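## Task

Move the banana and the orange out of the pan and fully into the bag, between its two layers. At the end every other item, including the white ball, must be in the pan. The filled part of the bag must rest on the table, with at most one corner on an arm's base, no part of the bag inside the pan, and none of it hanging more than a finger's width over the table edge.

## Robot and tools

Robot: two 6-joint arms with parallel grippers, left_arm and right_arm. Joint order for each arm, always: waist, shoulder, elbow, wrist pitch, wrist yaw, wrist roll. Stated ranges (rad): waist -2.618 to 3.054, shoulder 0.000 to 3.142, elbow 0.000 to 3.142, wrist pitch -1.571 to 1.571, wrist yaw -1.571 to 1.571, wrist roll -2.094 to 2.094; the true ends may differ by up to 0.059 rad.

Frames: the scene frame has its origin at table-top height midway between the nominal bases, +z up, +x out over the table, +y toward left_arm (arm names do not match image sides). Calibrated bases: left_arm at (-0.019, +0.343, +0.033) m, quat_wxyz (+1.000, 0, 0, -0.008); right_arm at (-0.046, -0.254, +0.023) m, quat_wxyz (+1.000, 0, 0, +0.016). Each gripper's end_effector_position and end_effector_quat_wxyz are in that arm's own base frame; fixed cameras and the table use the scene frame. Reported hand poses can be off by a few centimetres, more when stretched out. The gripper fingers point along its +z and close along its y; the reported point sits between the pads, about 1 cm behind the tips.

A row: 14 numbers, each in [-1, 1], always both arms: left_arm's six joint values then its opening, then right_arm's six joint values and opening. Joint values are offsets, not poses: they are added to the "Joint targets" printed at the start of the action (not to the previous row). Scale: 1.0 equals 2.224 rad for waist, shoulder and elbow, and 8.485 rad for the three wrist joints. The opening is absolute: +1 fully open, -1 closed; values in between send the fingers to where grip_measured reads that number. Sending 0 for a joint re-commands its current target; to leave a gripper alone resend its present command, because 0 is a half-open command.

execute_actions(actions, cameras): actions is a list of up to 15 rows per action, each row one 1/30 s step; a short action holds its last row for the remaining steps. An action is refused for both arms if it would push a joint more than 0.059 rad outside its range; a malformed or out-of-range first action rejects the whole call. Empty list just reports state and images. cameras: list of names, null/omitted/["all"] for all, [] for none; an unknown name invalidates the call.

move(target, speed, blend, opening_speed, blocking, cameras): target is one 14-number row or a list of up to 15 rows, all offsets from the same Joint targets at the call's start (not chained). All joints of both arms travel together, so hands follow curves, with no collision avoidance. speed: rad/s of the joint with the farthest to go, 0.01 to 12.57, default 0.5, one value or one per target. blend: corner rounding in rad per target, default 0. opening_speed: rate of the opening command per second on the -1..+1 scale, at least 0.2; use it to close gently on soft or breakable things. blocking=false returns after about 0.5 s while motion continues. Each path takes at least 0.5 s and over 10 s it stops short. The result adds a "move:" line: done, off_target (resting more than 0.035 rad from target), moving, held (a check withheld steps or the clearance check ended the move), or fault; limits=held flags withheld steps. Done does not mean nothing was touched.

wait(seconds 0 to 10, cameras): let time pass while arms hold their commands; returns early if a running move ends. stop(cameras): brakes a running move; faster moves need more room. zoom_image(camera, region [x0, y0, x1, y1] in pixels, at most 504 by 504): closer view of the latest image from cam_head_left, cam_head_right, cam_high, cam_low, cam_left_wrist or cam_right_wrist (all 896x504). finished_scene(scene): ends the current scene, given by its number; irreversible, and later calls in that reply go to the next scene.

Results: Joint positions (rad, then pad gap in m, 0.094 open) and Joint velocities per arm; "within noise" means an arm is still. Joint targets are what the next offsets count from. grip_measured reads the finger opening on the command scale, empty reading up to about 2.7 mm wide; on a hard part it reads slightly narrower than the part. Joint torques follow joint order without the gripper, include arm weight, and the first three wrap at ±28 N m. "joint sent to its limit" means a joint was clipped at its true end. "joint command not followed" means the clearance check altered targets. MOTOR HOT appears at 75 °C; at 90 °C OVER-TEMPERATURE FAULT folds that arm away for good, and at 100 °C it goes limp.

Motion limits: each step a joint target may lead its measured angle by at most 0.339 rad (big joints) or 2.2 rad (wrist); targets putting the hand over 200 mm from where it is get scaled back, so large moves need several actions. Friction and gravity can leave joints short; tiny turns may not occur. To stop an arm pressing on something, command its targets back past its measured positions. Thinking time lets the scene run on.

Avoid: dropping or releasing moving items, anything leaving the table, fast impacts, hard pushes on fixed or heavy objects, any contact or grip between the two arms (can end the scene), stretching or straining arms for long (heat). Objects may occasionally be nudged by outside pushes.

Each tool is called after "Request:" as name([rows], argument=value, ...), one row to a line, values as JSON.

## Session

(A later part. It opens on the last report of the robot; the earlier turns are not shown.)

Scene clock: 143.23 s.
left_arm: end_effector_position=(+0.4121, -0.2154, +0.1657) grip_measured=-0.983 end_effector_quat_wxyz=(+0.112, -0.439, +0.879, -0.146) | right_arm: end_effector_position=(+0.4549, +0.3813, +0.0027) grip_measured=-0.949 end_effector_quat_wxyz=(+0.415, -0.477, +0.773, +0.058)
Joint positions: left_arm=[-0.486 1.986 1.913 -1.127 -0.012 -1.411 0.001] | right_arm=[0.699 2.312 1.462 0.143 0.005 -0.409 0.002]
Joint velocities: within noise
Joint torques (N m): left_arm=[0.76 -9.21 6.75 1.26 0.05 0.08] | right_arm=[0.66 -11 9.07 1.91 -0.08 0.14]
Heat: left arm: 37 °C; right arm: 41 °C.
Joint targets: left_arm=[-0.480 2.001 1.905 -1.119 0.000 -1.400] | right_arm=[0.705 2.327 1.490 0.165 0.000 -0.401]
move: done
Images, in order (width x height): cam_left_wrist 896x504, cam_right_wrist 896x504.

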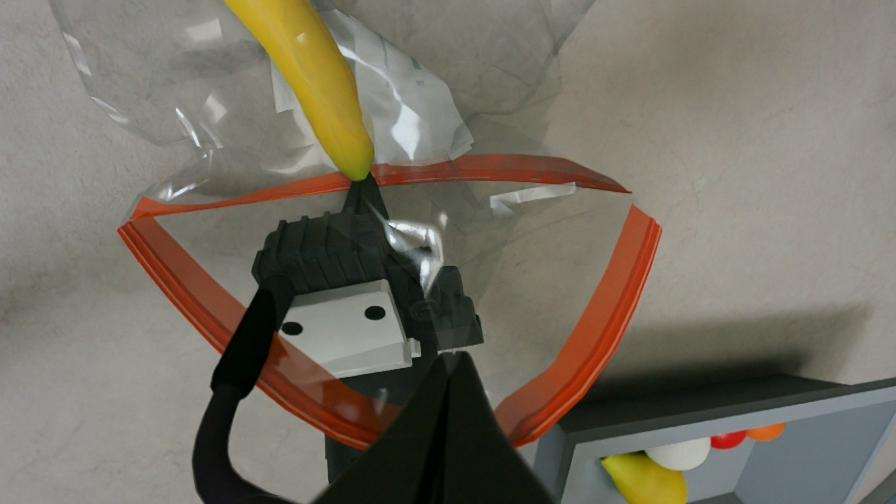

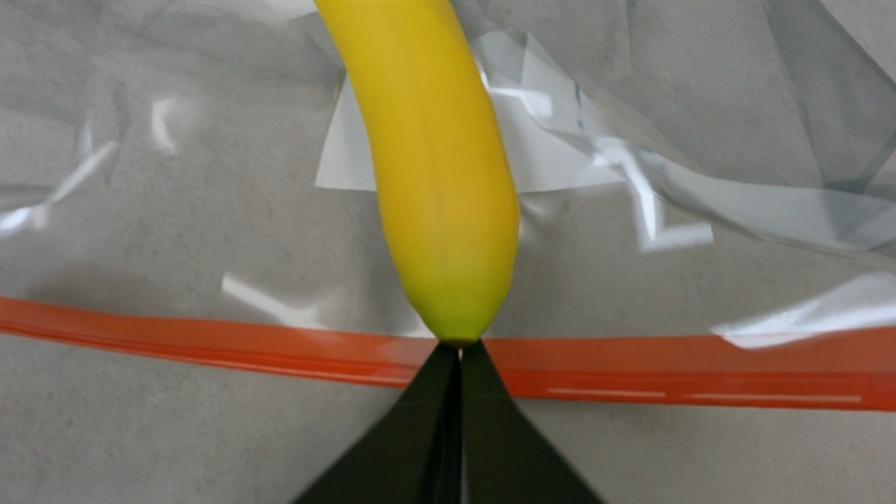

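Request:
move(target=[0,0,0,0,0,0,-1,0.0283,0.0733,0.0549,0.0289,0,0,-0.95], speed=0.2, cameras=["cam_right_wrist","cam_left_wrist","cam_low"])

Scene clock: 144.50 s.
left_arm: end_effector_position=(+0.4121, -0.2154, +0.1657) grip_measured=-0.983 end_effector_quat_wxyz=(+0.112, -0.439, +0.879, -0.146) | right_arm: end_effector_position=(+0.4609, +0.4075, +0.0003) grip_measured=-0.949 end_effector_quat_wxyz=(+0.445, -0.479, +0.754, +0.069)
Joint positions: left_arm=[-0.486 1.986 1.913 -1.127 -0.012 -1.411 0.001] | right_arm=[0.725 2.381 1.515 0.23 0.005 -0.409 0.002]
Joint velocities: within noise
Joint torques (N m): left_arm=[0.68 -9.29 6.79 1.27 0.04 0.08] | right_arm=[-0.03 -12.77 6.38 1.76 -0.04 0.06]
Heat: left arm: 37 °C; right arm: 41 °C.
Joint targets: left_arm=[-0.480 2.001 1.905 -1.119 0.000 -1.400] | right_arm=[0.725 2.381 1.515 0.232 0.005 -0.409]
move: held (right_arm; a check stopped the path); limits=held; right_arm: the wrist pitch is farthest, 0.180 rad from its target
joint command not followed: on one or more control steps a check withheld the commanded joint targets of the right arm, and it was not sent them on those steps.
cause: the commanded joint targets, or the way to them, would bring a part of the robot too close to another arm (this arm's wrist (the part past the wrist pitch) and the left arm's fingers, along the way the arms are being sent, or toward where that arm still pushes).
Images, in order (width x height): cam_low 896x504, cam_left_wrist 896x504, cam_right_wrist 896x504.

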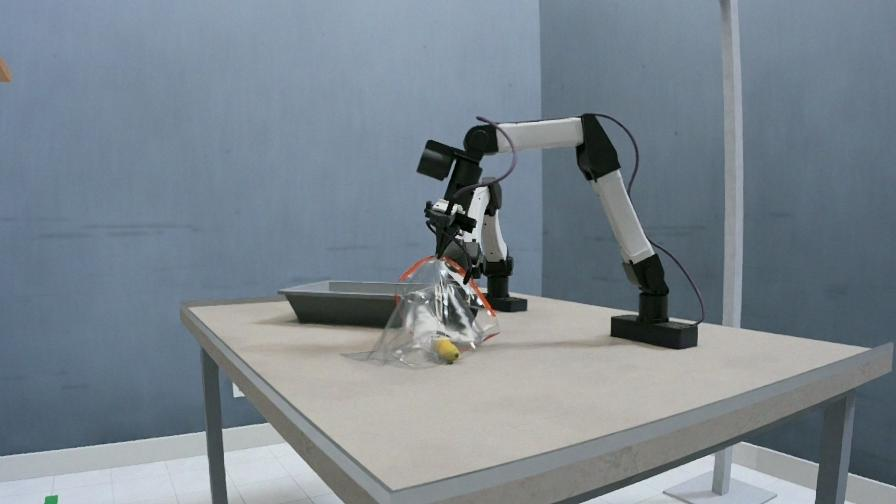

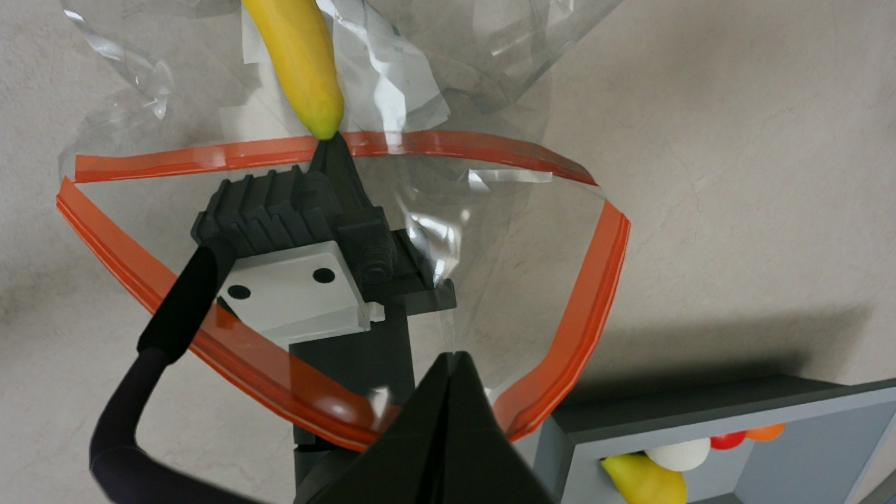

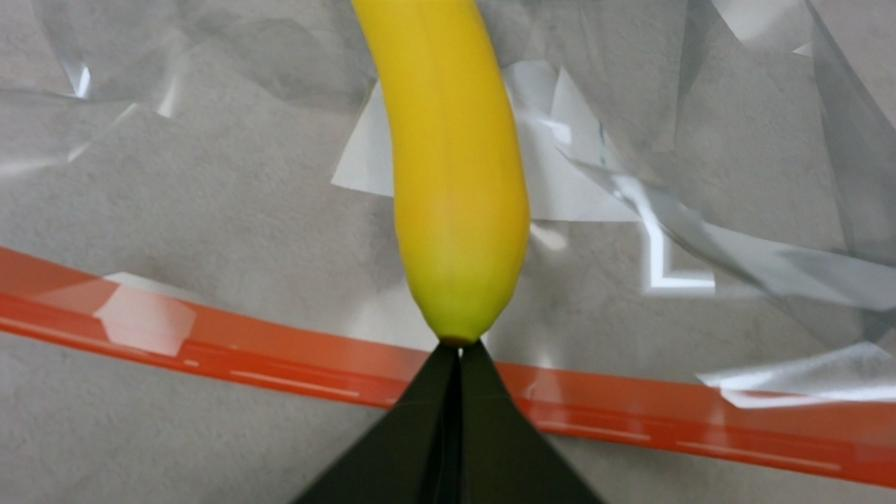

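Request:
move([
  [0,0,0,0,0,0,-1,-0.0112,-0.1286,-0.1272,0.0068,0,0,-0.95],
  [0,0,0,0,0,0,-1,-0.0562,-0.451,-0.2698,-0.0521,0,0,-0.95],
  [0,0,0,0,0,0,-1,-0.3665,-0.188,0.0989,-0.1287,0,0.1107,0.5],
], speed=[0.4,0.7,0.9], blend=[0.05,0.15,0])

Scene clock: 149.87 s.
left_arm: end_effector_position=(+0.4121, -0.2154, +0.1657) grip_measured=-0.983 end_effector_quat_wxyz=(+0.112, -0.439, +0.879, -0.146) | right_arm: end_effector_position=(+0.4793, -0.0466, +0.1357) grip_measured=+0.499 end_effector_quat_wxyz=(+0.226, +0.297, +0.927, +0.047)
Joint positions: left_arm=[-0.486 1.986 1.913 -1.127 -0.012 -1.411 0.001] | right_arm=[-0.095 1.951 1.705 -0.86 0.005 0.523 0.07]
Joint velocities: within noise
Joint torques (N m): left_arm=[0.68 -9.24 6.79 1.27 0.05 0.08] | right_arm=[0.53 -9.1 9.69 1.13 0 0.11]
Heat: left arm: 37 °C; right arm: 42 °C.
Joint targets: left_arm=[-0.480 2.001 1.905 -1.119 0.000 -1.400] | right_arm=[-0.090 1.962 1.735 -0.860 0.005 0.531]
move: done

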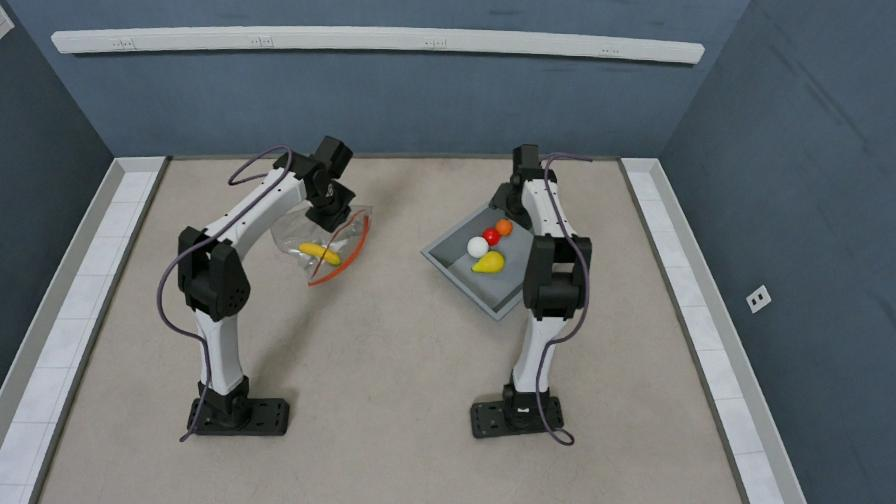

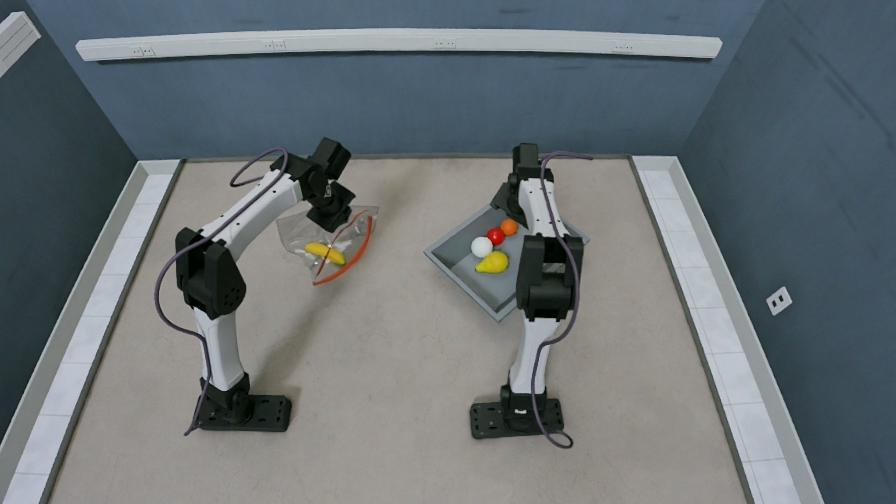

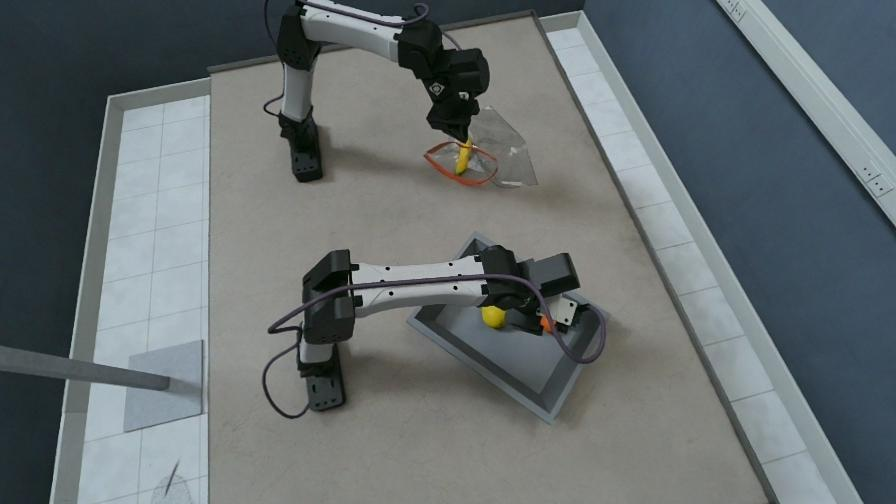

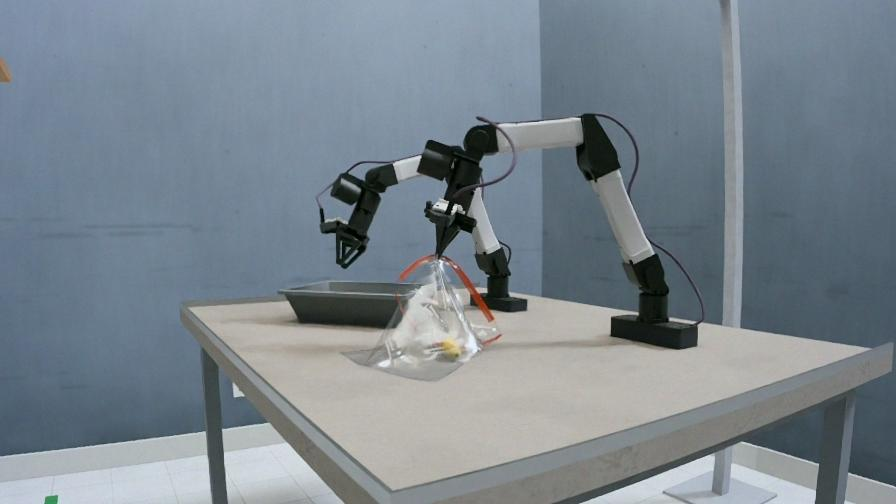

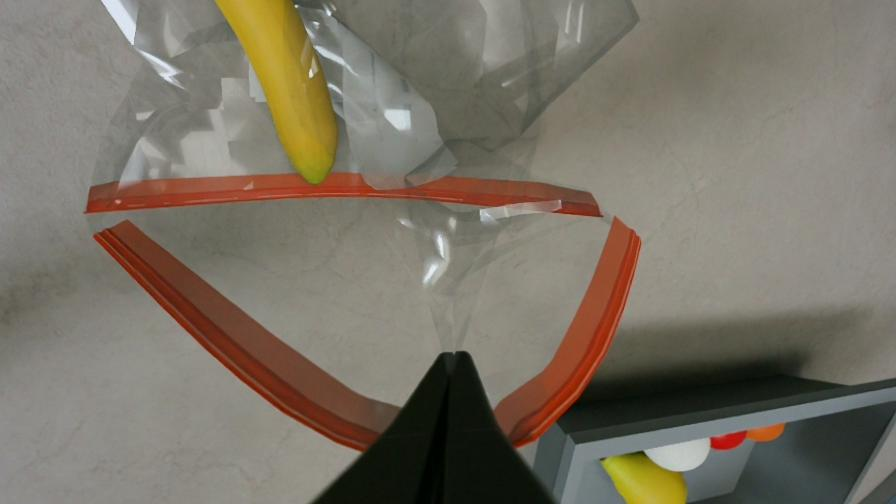

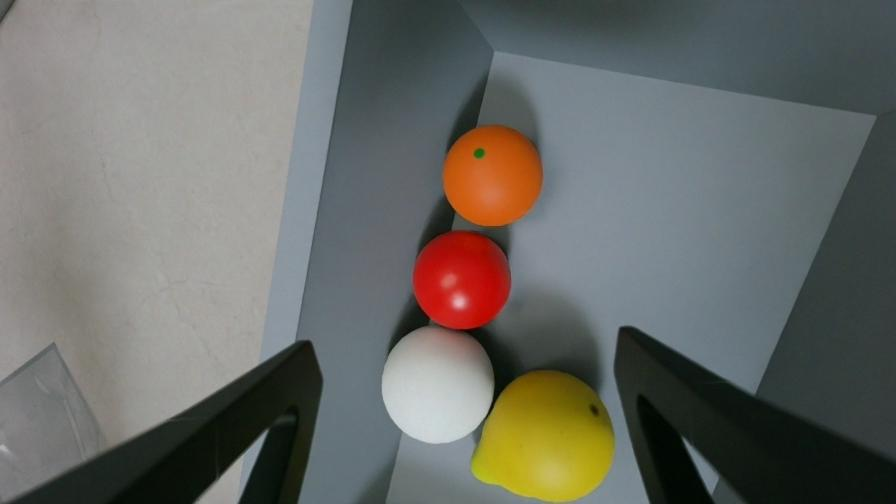

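Request:
move(target=[0,0,0,0,0,0,-1,-0.0261,0.1781,0.2113,-0.0324,0,0.0149,1], speed=0.5, cameras=["cam_right_wrist"])

Scene clock: 152.90 s.
left_arm: end_effector_position=(+0.4121, -0.2154, +0.1657) grip_measured=-0.983 end_effector_quat_wxyz=(+0.112, -0.439, +0.879, -0.146) | right_arm: end_effector_position=(+0.5171, -0.0755, +0.0803) grip_measured=+0.999 end_effector_quat_wxyz=(+0.130, +0.383, +0.914, +0.031)
Joint positions: left_arm=[-0.486 1.986 1.913 -1.127 -0.012 -1.411 0.001] | right_arm=[-0.143 2.347 2.177 -1.131 0.005 0.65 0.094]
Joint velocities: within noise
Joint torques (N m): left_arm=[0.73 -9.24 6.78 1.27 0.05 0.08] | right_arm=[-0.47 -11.69 9.16 0.74 0.01 0.13]
Heat: left arm: 36 °C; right arm: 43 °C.
Joint targets: left_arm=[-0.480 2.001 1.905 -1.119 0.000 -1.400] | right_arm=[-0.148 2.358 2.204 -1.134 0.005 0.657]
move: done
Images, in order (width x height): cam_right_wrist 896x504.

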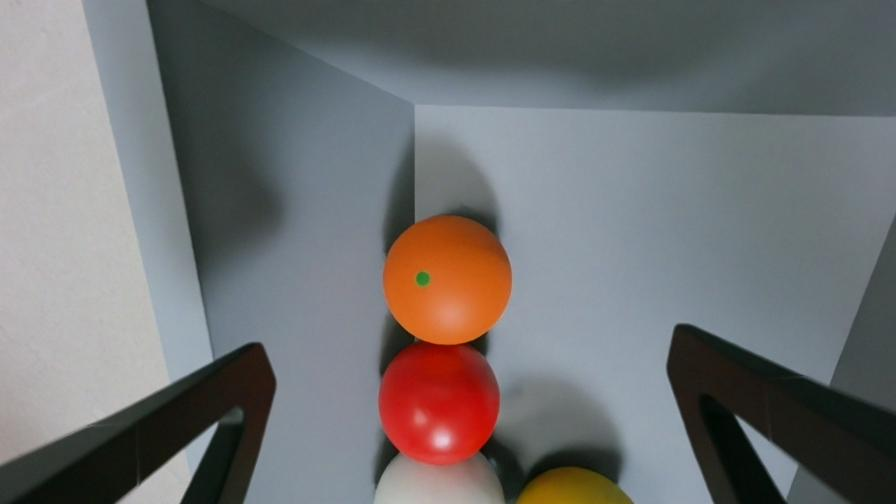

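Request:
execute_actions(actions=[], cameras=["cam_right_wrist","cam_high"])

Scene clock: 154.27 s.
left_arm: end_effector_position=(+0.4121, -0.2154, +0.1657) grip_measured=-0.983 end_effector_quat_wxyz=(+0.112, -0.439, +0.879, -0.146) | right_arm: end_effector_position=(+0.5169, -0.0754, +0.0803) grip_measured=+0.999 end_effector_quat_wxyz=(+0.130, +0.383, +0.914, +0.031)
Joint positions: left_arm=[-0.486 1.986 1.913 -1.127 -0.012 -1.411 0.001] | right_arm=[-0.143 2.347 2.177 -1.132 0.005 0.65 0.094]
Joint velocities: within noise
Joint torques (N m): left_arm=[0.68 -9.26 6.78 1.26 0.05 0.09] | right_arm=[-0.49 -11.69 9.18 0.76 0.01 0.11]
Heat: left arm: 37 °C; right arm: 43 °C.
Joint targets: left_arm=[-0.480 2.001 1.905 -1.119 0.000 -1.400] | right_arm=[-0.148 2.358 2.204 -1.134 0.005 0.657]
Tool commands: left_gripper/opening=-1.0 right_gripper/opening=+1.0
Images, in order (width x height): cam_high 896x504, cam_right_wrist 896x504.

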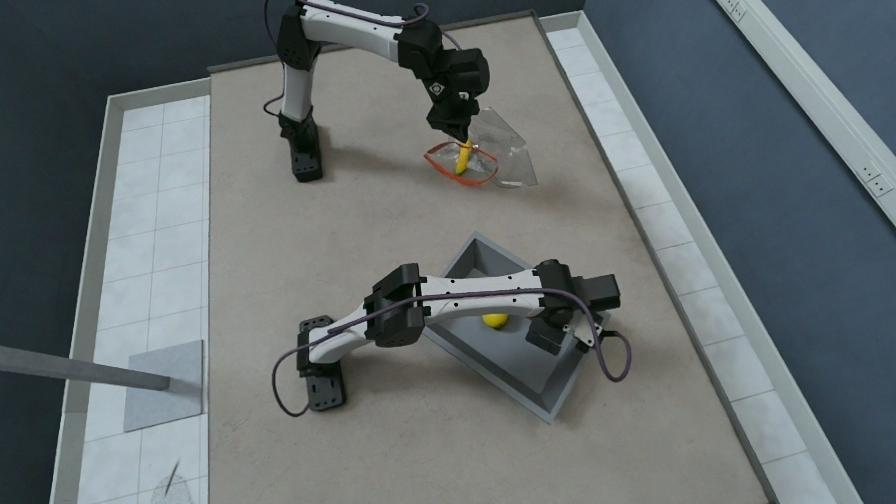

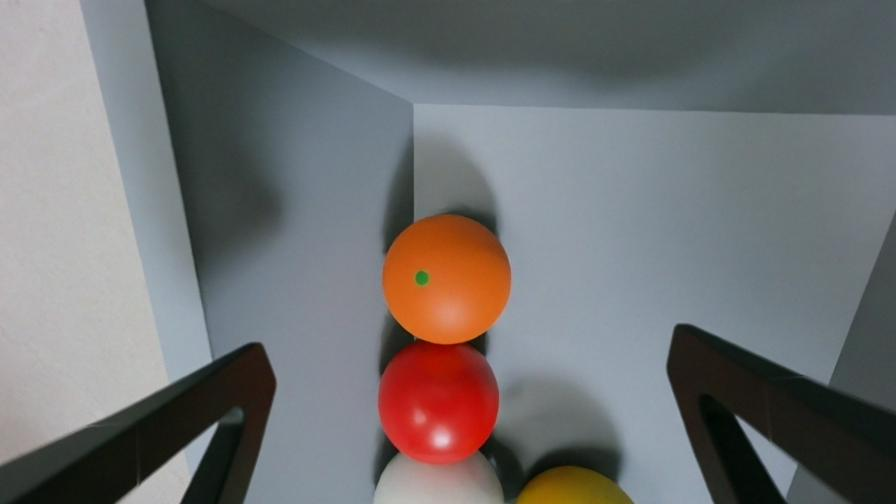

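Request:
move(target=[0,0,0,0,0,0,-1,-0.0031,-0.0140,-0.110,0.0254,0,0,1], speed=0.5, cameras=["cam_right_wrist","cam_low"])

Scene clock: 156.73 s.
left_arm: end_effector_position=(+0.4121, -0.2154, +0.1657) grip_measured=-0.983 end_effector_quat_wxyz=(+0.112, -0.439, +0.879, -0.146) | right_arm: end_effector_position=(+0.5105, -0.0765, +0.0249) grip_measured=+0.999 end_effector_quat_wxyz=(+0.122, +0.385, +0.914, +0.029)
Joint positions: left_arm=[-0.486 1.986 1.913 -1.127 -0.012 -1.411 0.001] | right_arm=[-0.147 2.347 1.961 -0.934 0.005 0.65 0.094]
Joint velocities: within noise
Joint torques (N m): left_arm=[0.75 -9.25 6.76 1.25 0.04 0.08] | right_arm=[-0.73 -14.37 6.38 0.95 0.01 0.12]
Heat: left arm: 37 °C; right arm: 43 °C.
Joint targets: left_arm=[-0.480 2.001 1.905 -1.119 0.000 -1.400] | right_arm=[-0.155 2.327 1.960 -0.919 0.005 0.657]
move: done
Images, in order (width x height): cam_low 896x504, cam_right_wrist 896x504.

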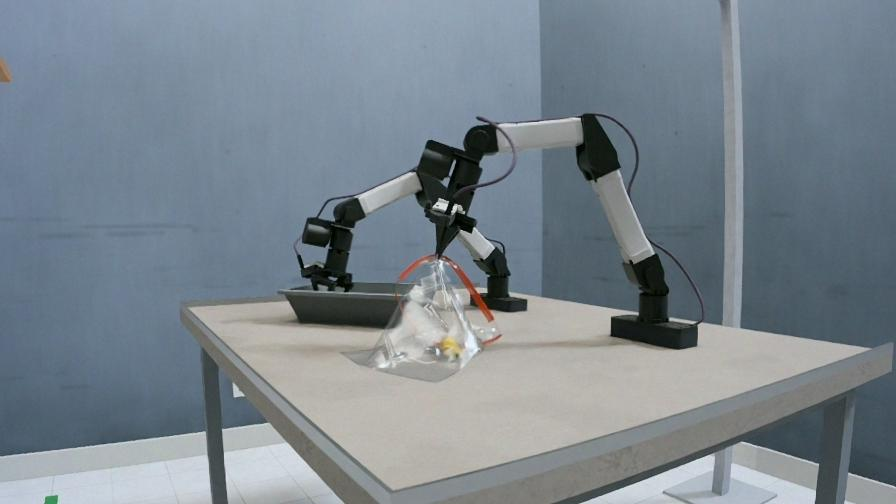

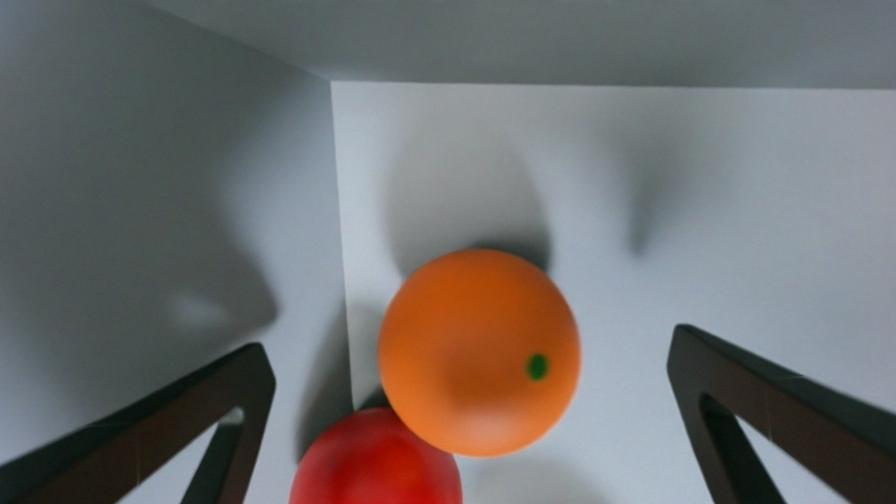

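Request:
move([
  [0,0,0,0,0,0,-1,0,0,0,0,0,0,0.45],
  [0,0,0,0,0,0,-1,0,-0.0022,-0.024,0.0057,0,0,0.45],
], speed=0.4, cameras=["cam_right_wrist"])

Request:
move(target=[0,0,0,0,0,0,-1,0,0,0,0,0,0,-0.1], opening_speed=0.6, cameras=["cam_right_wrist"])

Scene clock: 158.60 s.
left_arm: end_effector_position=(+0.4121, -0.2154, +0.1657) grip_measured=-0.983 end_effector_quat_wxyz=(+0.112, -0.439, +0.879, -0.146) | right_arm: end_effector_position=(+0.5075, -0.0761, +0.0118) grip_measured=+0.451 end_effector_quat_wxyz=(+0.120, +0.386, +0.914, +0.028)
Joint positions: left_arm=[-0.486 1.986 1.913 -1.127 -0.012 -1.411 0.001] | right_arm=[-0.147 2.347 1.91 -0.885 0.005 0.65 0.068]
Joint velocities: within noise
Joint torques (N m): left_arm=[0.73 -9.29 6.8 1.26 0.04 0.08] | right_arm=[-0.73 -14.74 6.17 0.91 0.01 0.11]
Heat: left arm: 37 °C; right arm: 44 °C.
Joint targets: left_arm=[-0.480 2.001 1.905 -1.119 0.000 -1.400] | right_arm=[-0.155 2.322 1.907 -0.871 0.005 0.657]
move: done
Images, in order (width x height): cam_right_wrist 896x504.

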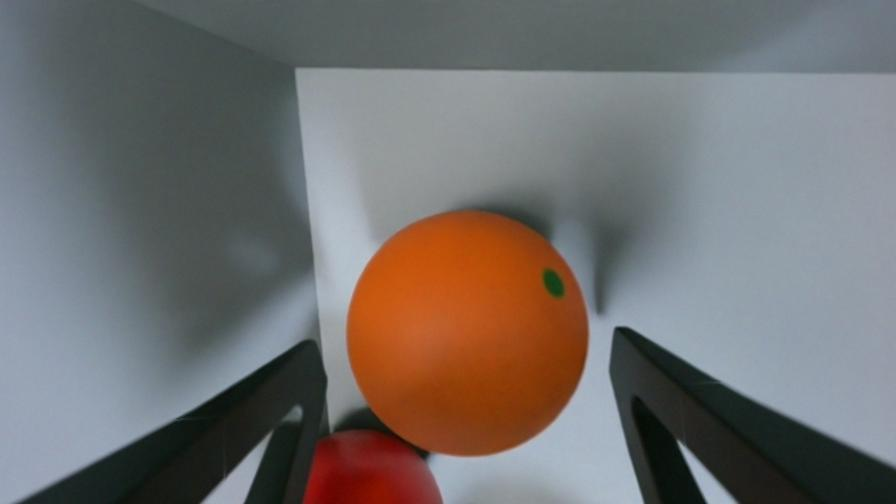

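Scene clock: 159.73 s.
left_arm: end_effector_position=(+0.4121, -0.2154, +0.1657) grip_measured=-0.983 end_effector_quat_wxyz=(+0.112, -0.439, +0.879, -0.146) | right_arm: end_effector_position=(+0.5078, -0.0761, +0.0119) grip_measured=-0.096 end_effector_quat_wxyz=(+0.121, +0.386, +0.914, +0.029)
Joint positions: left_arm=[-0.486 1.986 1.913 -1.127 -0.012 -1.411 0.001] | right_arm=[-0.147 2.347 1.91 -0.884 0.005 0.65 0.042]
Joint velocities: within noise
Joint torques (N m): left_arm=[0.72 -9.29 6.78 1.26 0.04 0.08] | right_arm=[-0.75 -14.75 6.19 0.88 0.01 0.11]
Heat: left arm: 37 °C; right arm: 44 °C.
Joint targets: left_arm=[-0.480 2.001 1.905 -1.119 0.000 -1.400] | right_arm=[-0.155 2.322 1.907 -0.871 0.005 0.657]
move: done
Images, in order (width x height): cam_right_wrist 896x504.

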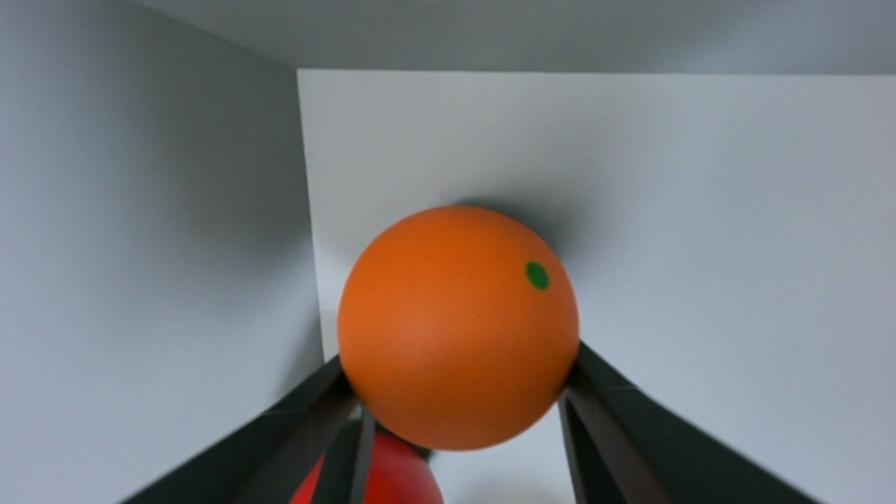

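Request:
move([
  [0,0,0,0,0,0,-1,0,0,0,0,0,0,0.3],
  [0,0,0,0,0,0,-1,-0.0046,0.0125,0.0204,-0.0023,0,0,0.3],
], speed=0.3, cameras=["cam_right_wrist"])

Request:
move(target=[0,0,0,0,0,0,-1,0,0,0,0,0,0,-0.1], opening_speed=0.6, cameras=["cam_right_wrist"])

Scene clock: 161.97 s.
left_arm: end_effector_position=(+0.4121, -0.2154, +0.1657) grip_measured=-0.983 end_effector_quat_wxyz=(+0.112, -0.439, +0.879, -0.146) | right_arm: end_effector_position=(+0.5105, -0.0831, +0.0168) grip_measured=+0.299 end_effector_quat_wxyz=(+0.127, +0.391, +0.911, +0.029)
Joint positions: left_arm=[-0.486 1.986 1.913 -1.127 -0.012 -1.411 0.001] | right_arm=[-0.16 2.347 1.926 -0.888 0.005 0.65 0.061]
Joint velocities: within noise
Joint torques (N m): left_arm=[0.69 -9.21 6.76 1.25 0.04 0.08] | right_arm=[-0.51 -12.33 8.95 0.74 0.01 0.11]
Heat: left arm: 37 °C; right arm: 45 °C.
Joint targets: left_arm=[-0.480 2.001 1.905 -1.119 0.000 -1.400] | right_arm=[-0.165 2.350 1.952 -0.890 0.005 0.657]
move: done
Images, in order (width x height): cam_right_wrist 896x504.

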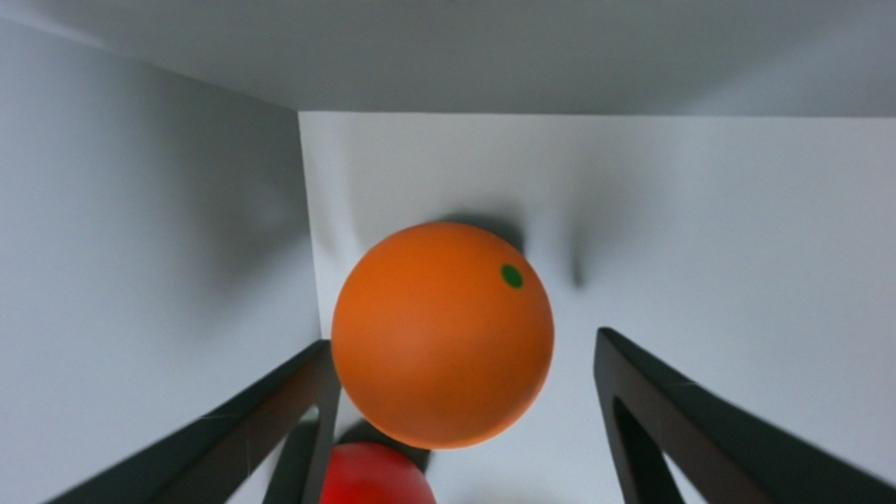

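Scene clock: 162.83 s.
left_arm: end_effector_position=(+0.4121, -0.2154, +0.1657) grip_measured=-0.983 end_effector_quat_wxyz=(+0.112, -0.439, +0.879, -0.146) | right_arm: end_effector_position=(+0.5104, -0.0831, +0.0167) grip_measured=-0.095 end_effector_quat_wxyz=(+0.127, +0.391, +0.911, +0.029)
Joint positions: left_arm=[-0.486 1.986 1.913 -1.127 -0.012 -1.411 0.001] | right_arm=[-0.16 2.347 1.926 -0.888 0.005 0.65 0.043]
Joint velocities: within noise
Joint torques (N m): left_arm=[0.75 -9.28 6.76 1.27 0.05 0.08] | right_arm=[-0.53 -12.34 8.95 0.74 0 0.11]
Heat: left arm: 37 °C; right arm: 45 °C.
Joint targets: left_arm=[-0.480 2.001 1.905 -1.119 0.000 -1.400] | right_arm=[-0.165 2.350 1.952 -0.890 0.005 0.657]
move: done
Images, in order (width x height): cam_right_wrist 896x504.

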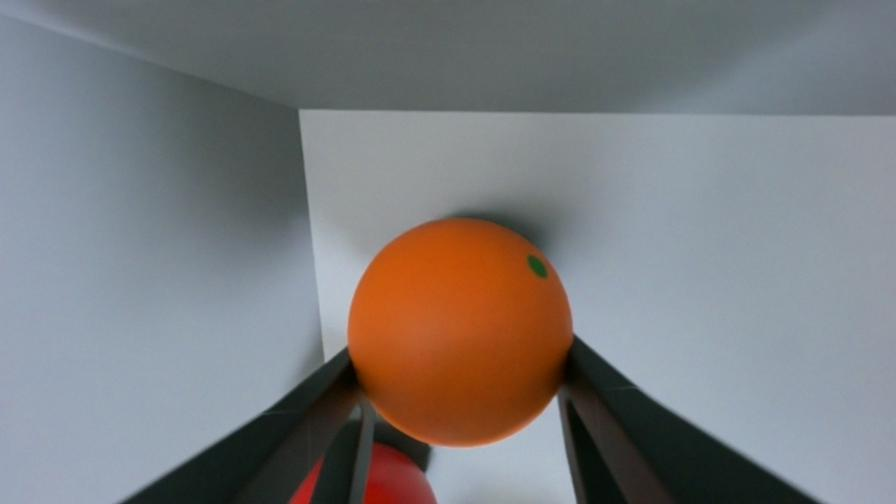

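Request:
move(target=[0,0,0,0,0,0,-1,0,0,0,0,0,0,-0.25], opening_speed=0.6, cameras=["cam_right_wrist"])

Scene clock: 163.93 s.
left_arm: end_effector_position=(+0.4121, -0.2154, +0.1657) grip_measured=-0.983 end_effector_quat_wxyz=(+0.112, -0.439, +0.879, -0.146) | right_arm: end_effector_position=(+0.5102, -0.0830, +0.0167) grip_measured=-0.249 end_effector_quat_wxyz=(+0.126, +0.391, +0.911, +0.029)
Joint positions: left_arm=[-0.486 1.986 1.913 -1.127 -0.012 -1.411 0.001] | right_arm=[-0.16 2.347 1.926 -0.889 0.005 0.65 0.035]
Joint velocities: within noise
Joint torques (N m): left_arm=[0.73 -9.28 6.78 1.26 0.05 0.08] | right_arm=[-0.53 -12.33 8.94 0.75 0.01 0.11]
Heat: left arm: 37 °C; right arm: 45 °C.
Joint targets: left_arm=[-0.480 2.001 1.905 -1.119 0.000 -1.400] | right_arm=[-0.165 2.350 1.952 -0.890 0.005 0.657]
move: done
Images, in order (width x height): cam_right_wrist 896x504.

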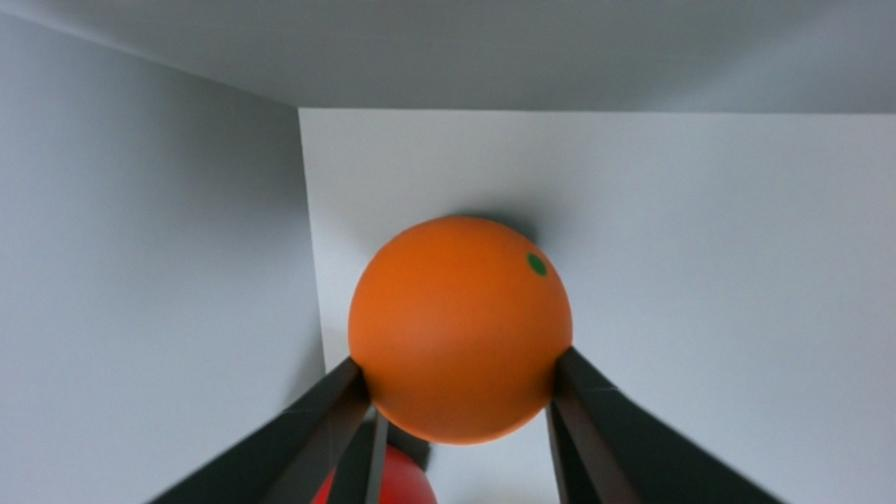

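Request:
move([
  [0,0,0,0,0,0,-1,0,0,0,0,0,0,0.3],
  [0,0,0,0,0,0,-1,0,0.0120,-0.004,0.0034,0,0,0.3],
], speed=0.3, cameras=["cam_right_wrist"])

Scene clock: 165.80 s.
left_arm: end_effector_position=(+0.4121, -0.2154, +0.1657) grip_measured=-0.983 end_effector_quat_wxyz=(+0.112, -0.439, +0.879, -0.146) | right_arm: end_effector_position=(+0.5118, -0.0833, +0.0096) grip_measured=+0.299 end_effector_quat_wxyz=(+0.125, +0.391, +0.911, +0.029)
Joint positions: left_arm=[-0.486 1.986 1.913 -1.127 -0.012 -1.411 0.001] | right_arm=[-0.16 2.363 1.926 -0.876 0.005 0.651 0.061]
Joint velocities: within noise
Joint torques (N m): left_arm=[0.7 -9.25 6.78 1.27 0.05 0.07] | right_arm=[-0.51 -11.47 8.09 0.96 0.01 0.11]
Heat: left arm: 37 °C; right arm: 45 °C.
Joint targets: left_arm=[-0.480 2.001 1.905 -1.119 0.000 -1.400] | right_arm=[-0.165 2.377 1.943 -0.861 0.005 0.657]
move: done
Images, in order (width x height): cam_right_wrist 896x504.

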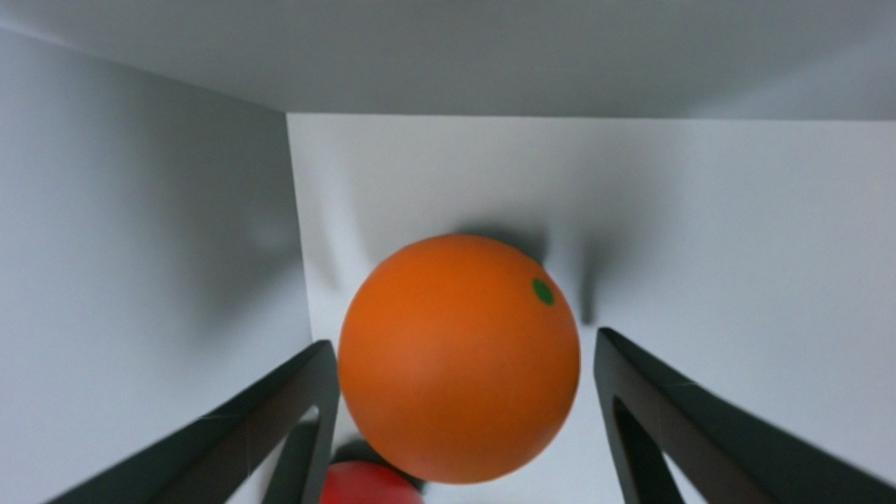

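Request:
move([
  [0,0,0,0,0,0,-1,0,0.0066,-0.003,0.0021,0,0,0.3],
  [0,0,0,0,0,0,-1,0,0.0066,-0.003,0.0021,0,0,-0.1],
], speed=0.3, opening_speed=0.8, cameras=["cam_right_wrist"])

Scene clock: 167.63 s.
left_arm: end_effector_position=(+0.4121, -0.2154, +0.1657) grip_measured=-0.983 end_effector_quat_wxyz=(+0.112, -0.439, +0.879, -0.146) | right_arm: end_effector_position=(+0.5147, -0.0838, +0.0039) grip_measured=-0.092 end_effector_quat_wxyz=(+0.127, +0.391, +0.911, +0.029)
Joint positions: left_arm=[-0.486 1.986 1.913 -1.127 -0.012 -1.411 0.001] | right_arm=[-0.16 2.377 1.926 -0.857 0.005 0.651 0.043]
Joint velocities: within noise
Joint torques (N m): left_arm=[0.69 -9.29 6.8 1.26 0.04 0.08] | right_arm=[-0.53 -11.49 7.45 0.9 0.01 0.11]
Heat: left arm: 37 °C; right arm: 45 °C.
Joint targets: left_arm=[-0.480 2.001 1.905 -1.119 0.000 -1.400] | right_arm=[-0.165 2.391 1.936 -0.843 0.005 0.657]
move: done
Images, in order (width x height): cam_right_wrist 896x504.

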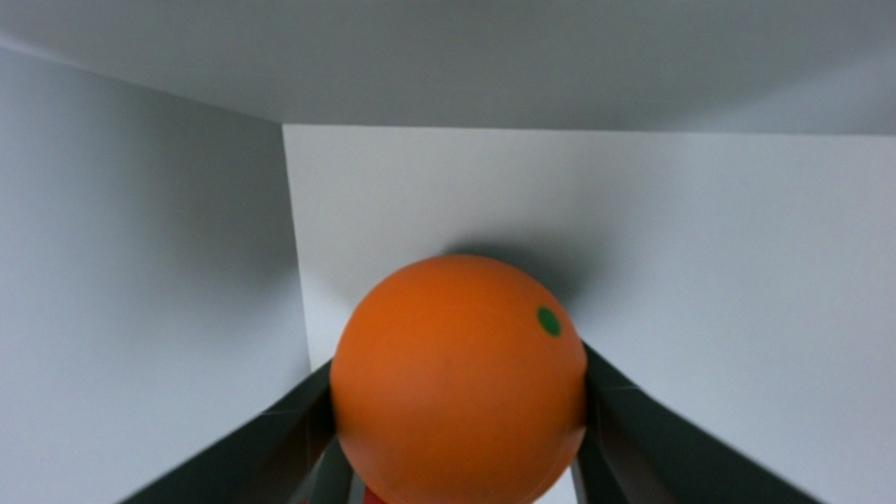

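Request:
move(target=[0,0,0,0,0,0,-1,0,0,0,0,0,0,-0.3], opening_speed=0.6, cameras=["cam_right_wrist"])

Scene clock: 168.57 s.
left_arm: end_effector_position=(+0.4121, -0.2154, +0.1657) grip_measured=-0.983 end_effector_quat_wxyz=(+0.112, -0.439, +0.879, -0.146) | right_arm: end_effector_position=(+0.5147, -0.0838, +0.0039) grip_measured=-0.180 end_effector_quat_wxyz=(+0.127, +0.391, +0.911, +0.029)
Joint positions: left_arm=[-0.486 1.986 1.913 -1.127 -0.012 -1.411 0.001] | right_arm=[-0.16 2.377 1.926 -0.857 0.005 0.651 0.039]
Joint velocities: within noise
Joint torques (N m): left_arm=[0.72 -9.26 6.75 1.26 0.05 0.07] | right_arm=[-0.54 -11.49 7.43 0.91 0.01 0.11]
Heat: left arm: 37 °C; right arm: 46 °C.
Joint targets: left_arm=[-0.480 2.001 1.905 -1.119 0.000 -1.400] | right_arm=[-0.165 2.391 1.936 -0.843 0.005 0.657]
move: done
Images, in order (width x height): cam_right_wrist 896x504.

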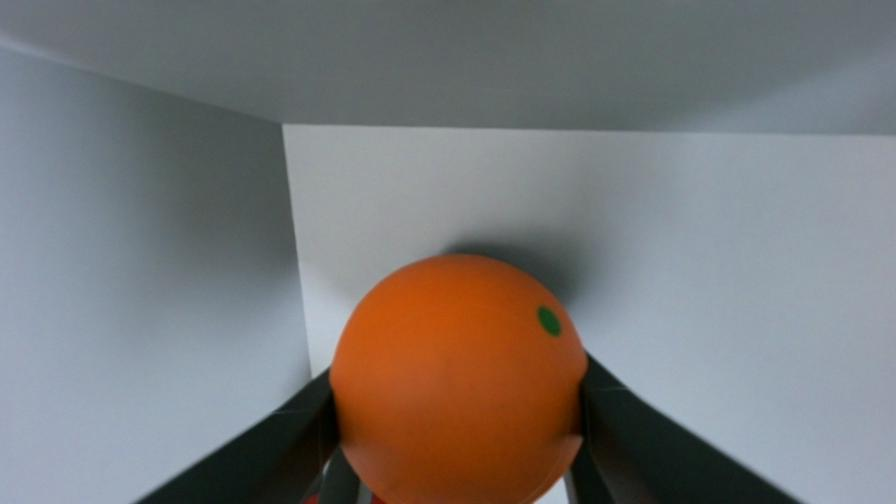

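Request:
move([
  [0,0,0,0,0,0,-1,0,-0.0544,0.1187,-0.0362,0,0,-0.3],
  [0,0,0,0,0,0,-1,0.1641,-0.3332,-0.2635,0.0286,0,-0.0774,-0.3],
  [0,0,0,0,0,0,-1,0.3889,-0.6255,-0.6322,0.0858,-0.0006,-0.3202,-0.3],
], speed=[0.5,1.0,1.2], blend=[0.1,0.1,0], cameras=["cam_right_wrist","cam_high"])

Scene clock: 173.33 s.
left_arm: end_effector_position=(+0.4121, -0.2154, +0.1657) grip_measured=-0.983 end_effector_quat_wxyz=(+0.112, -0.439, +0.879, -0.146) | right_arm: end_effector_position=(+0.2527, +0.2085, +0.1325) grip_measured=-0.191 end_effector_quat_wxyz=(-0.354, +0.872, -0.176, +0.289)
Joint positions: left_arm=[-0.486 1.986 1.913 -1.127 -0.012 -1.411 0.001] | right_arm=[0.692 1.018 0.532 -0.136 0.005 -2.053 0.038]
Joint velocities: within noise
Joint torques (N m): left_arm=[0.73 -9.24 6.79 1.26 0.04 0.07] | right_arm=[0.73 -4 7.08 1.91 -0.11 0.04]
Heat: left arm: 37 °C; right arm: 46 °C.
Joint targets: left_arm=[-0.480 2.001 1.905 -1.119 0.000 -1.400] | right_arm=[0.700 1.000 0.530 -0.115 0.000 -2.060]
move: done
Images, in order (width x height): cam_high 896x504, cam_right_wrist 896x504.

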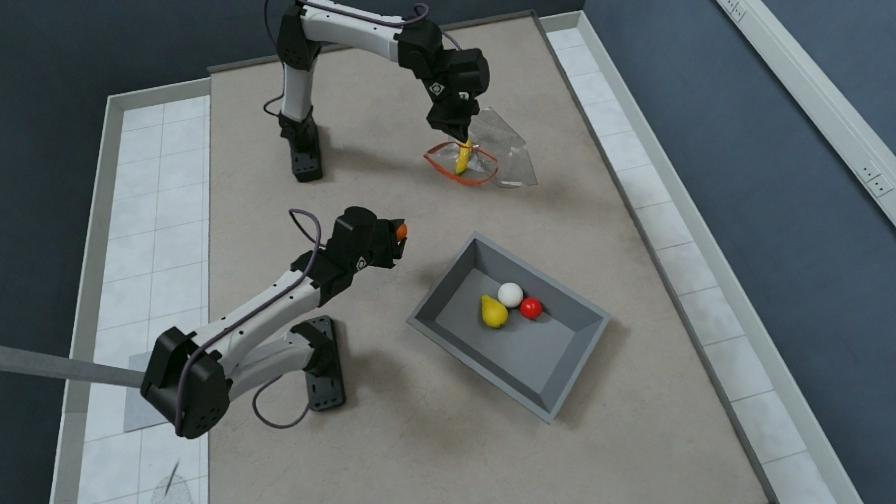

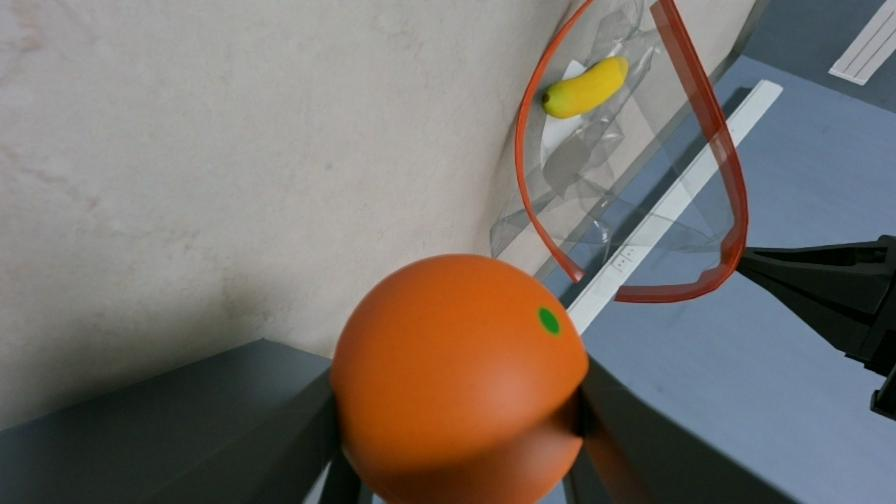

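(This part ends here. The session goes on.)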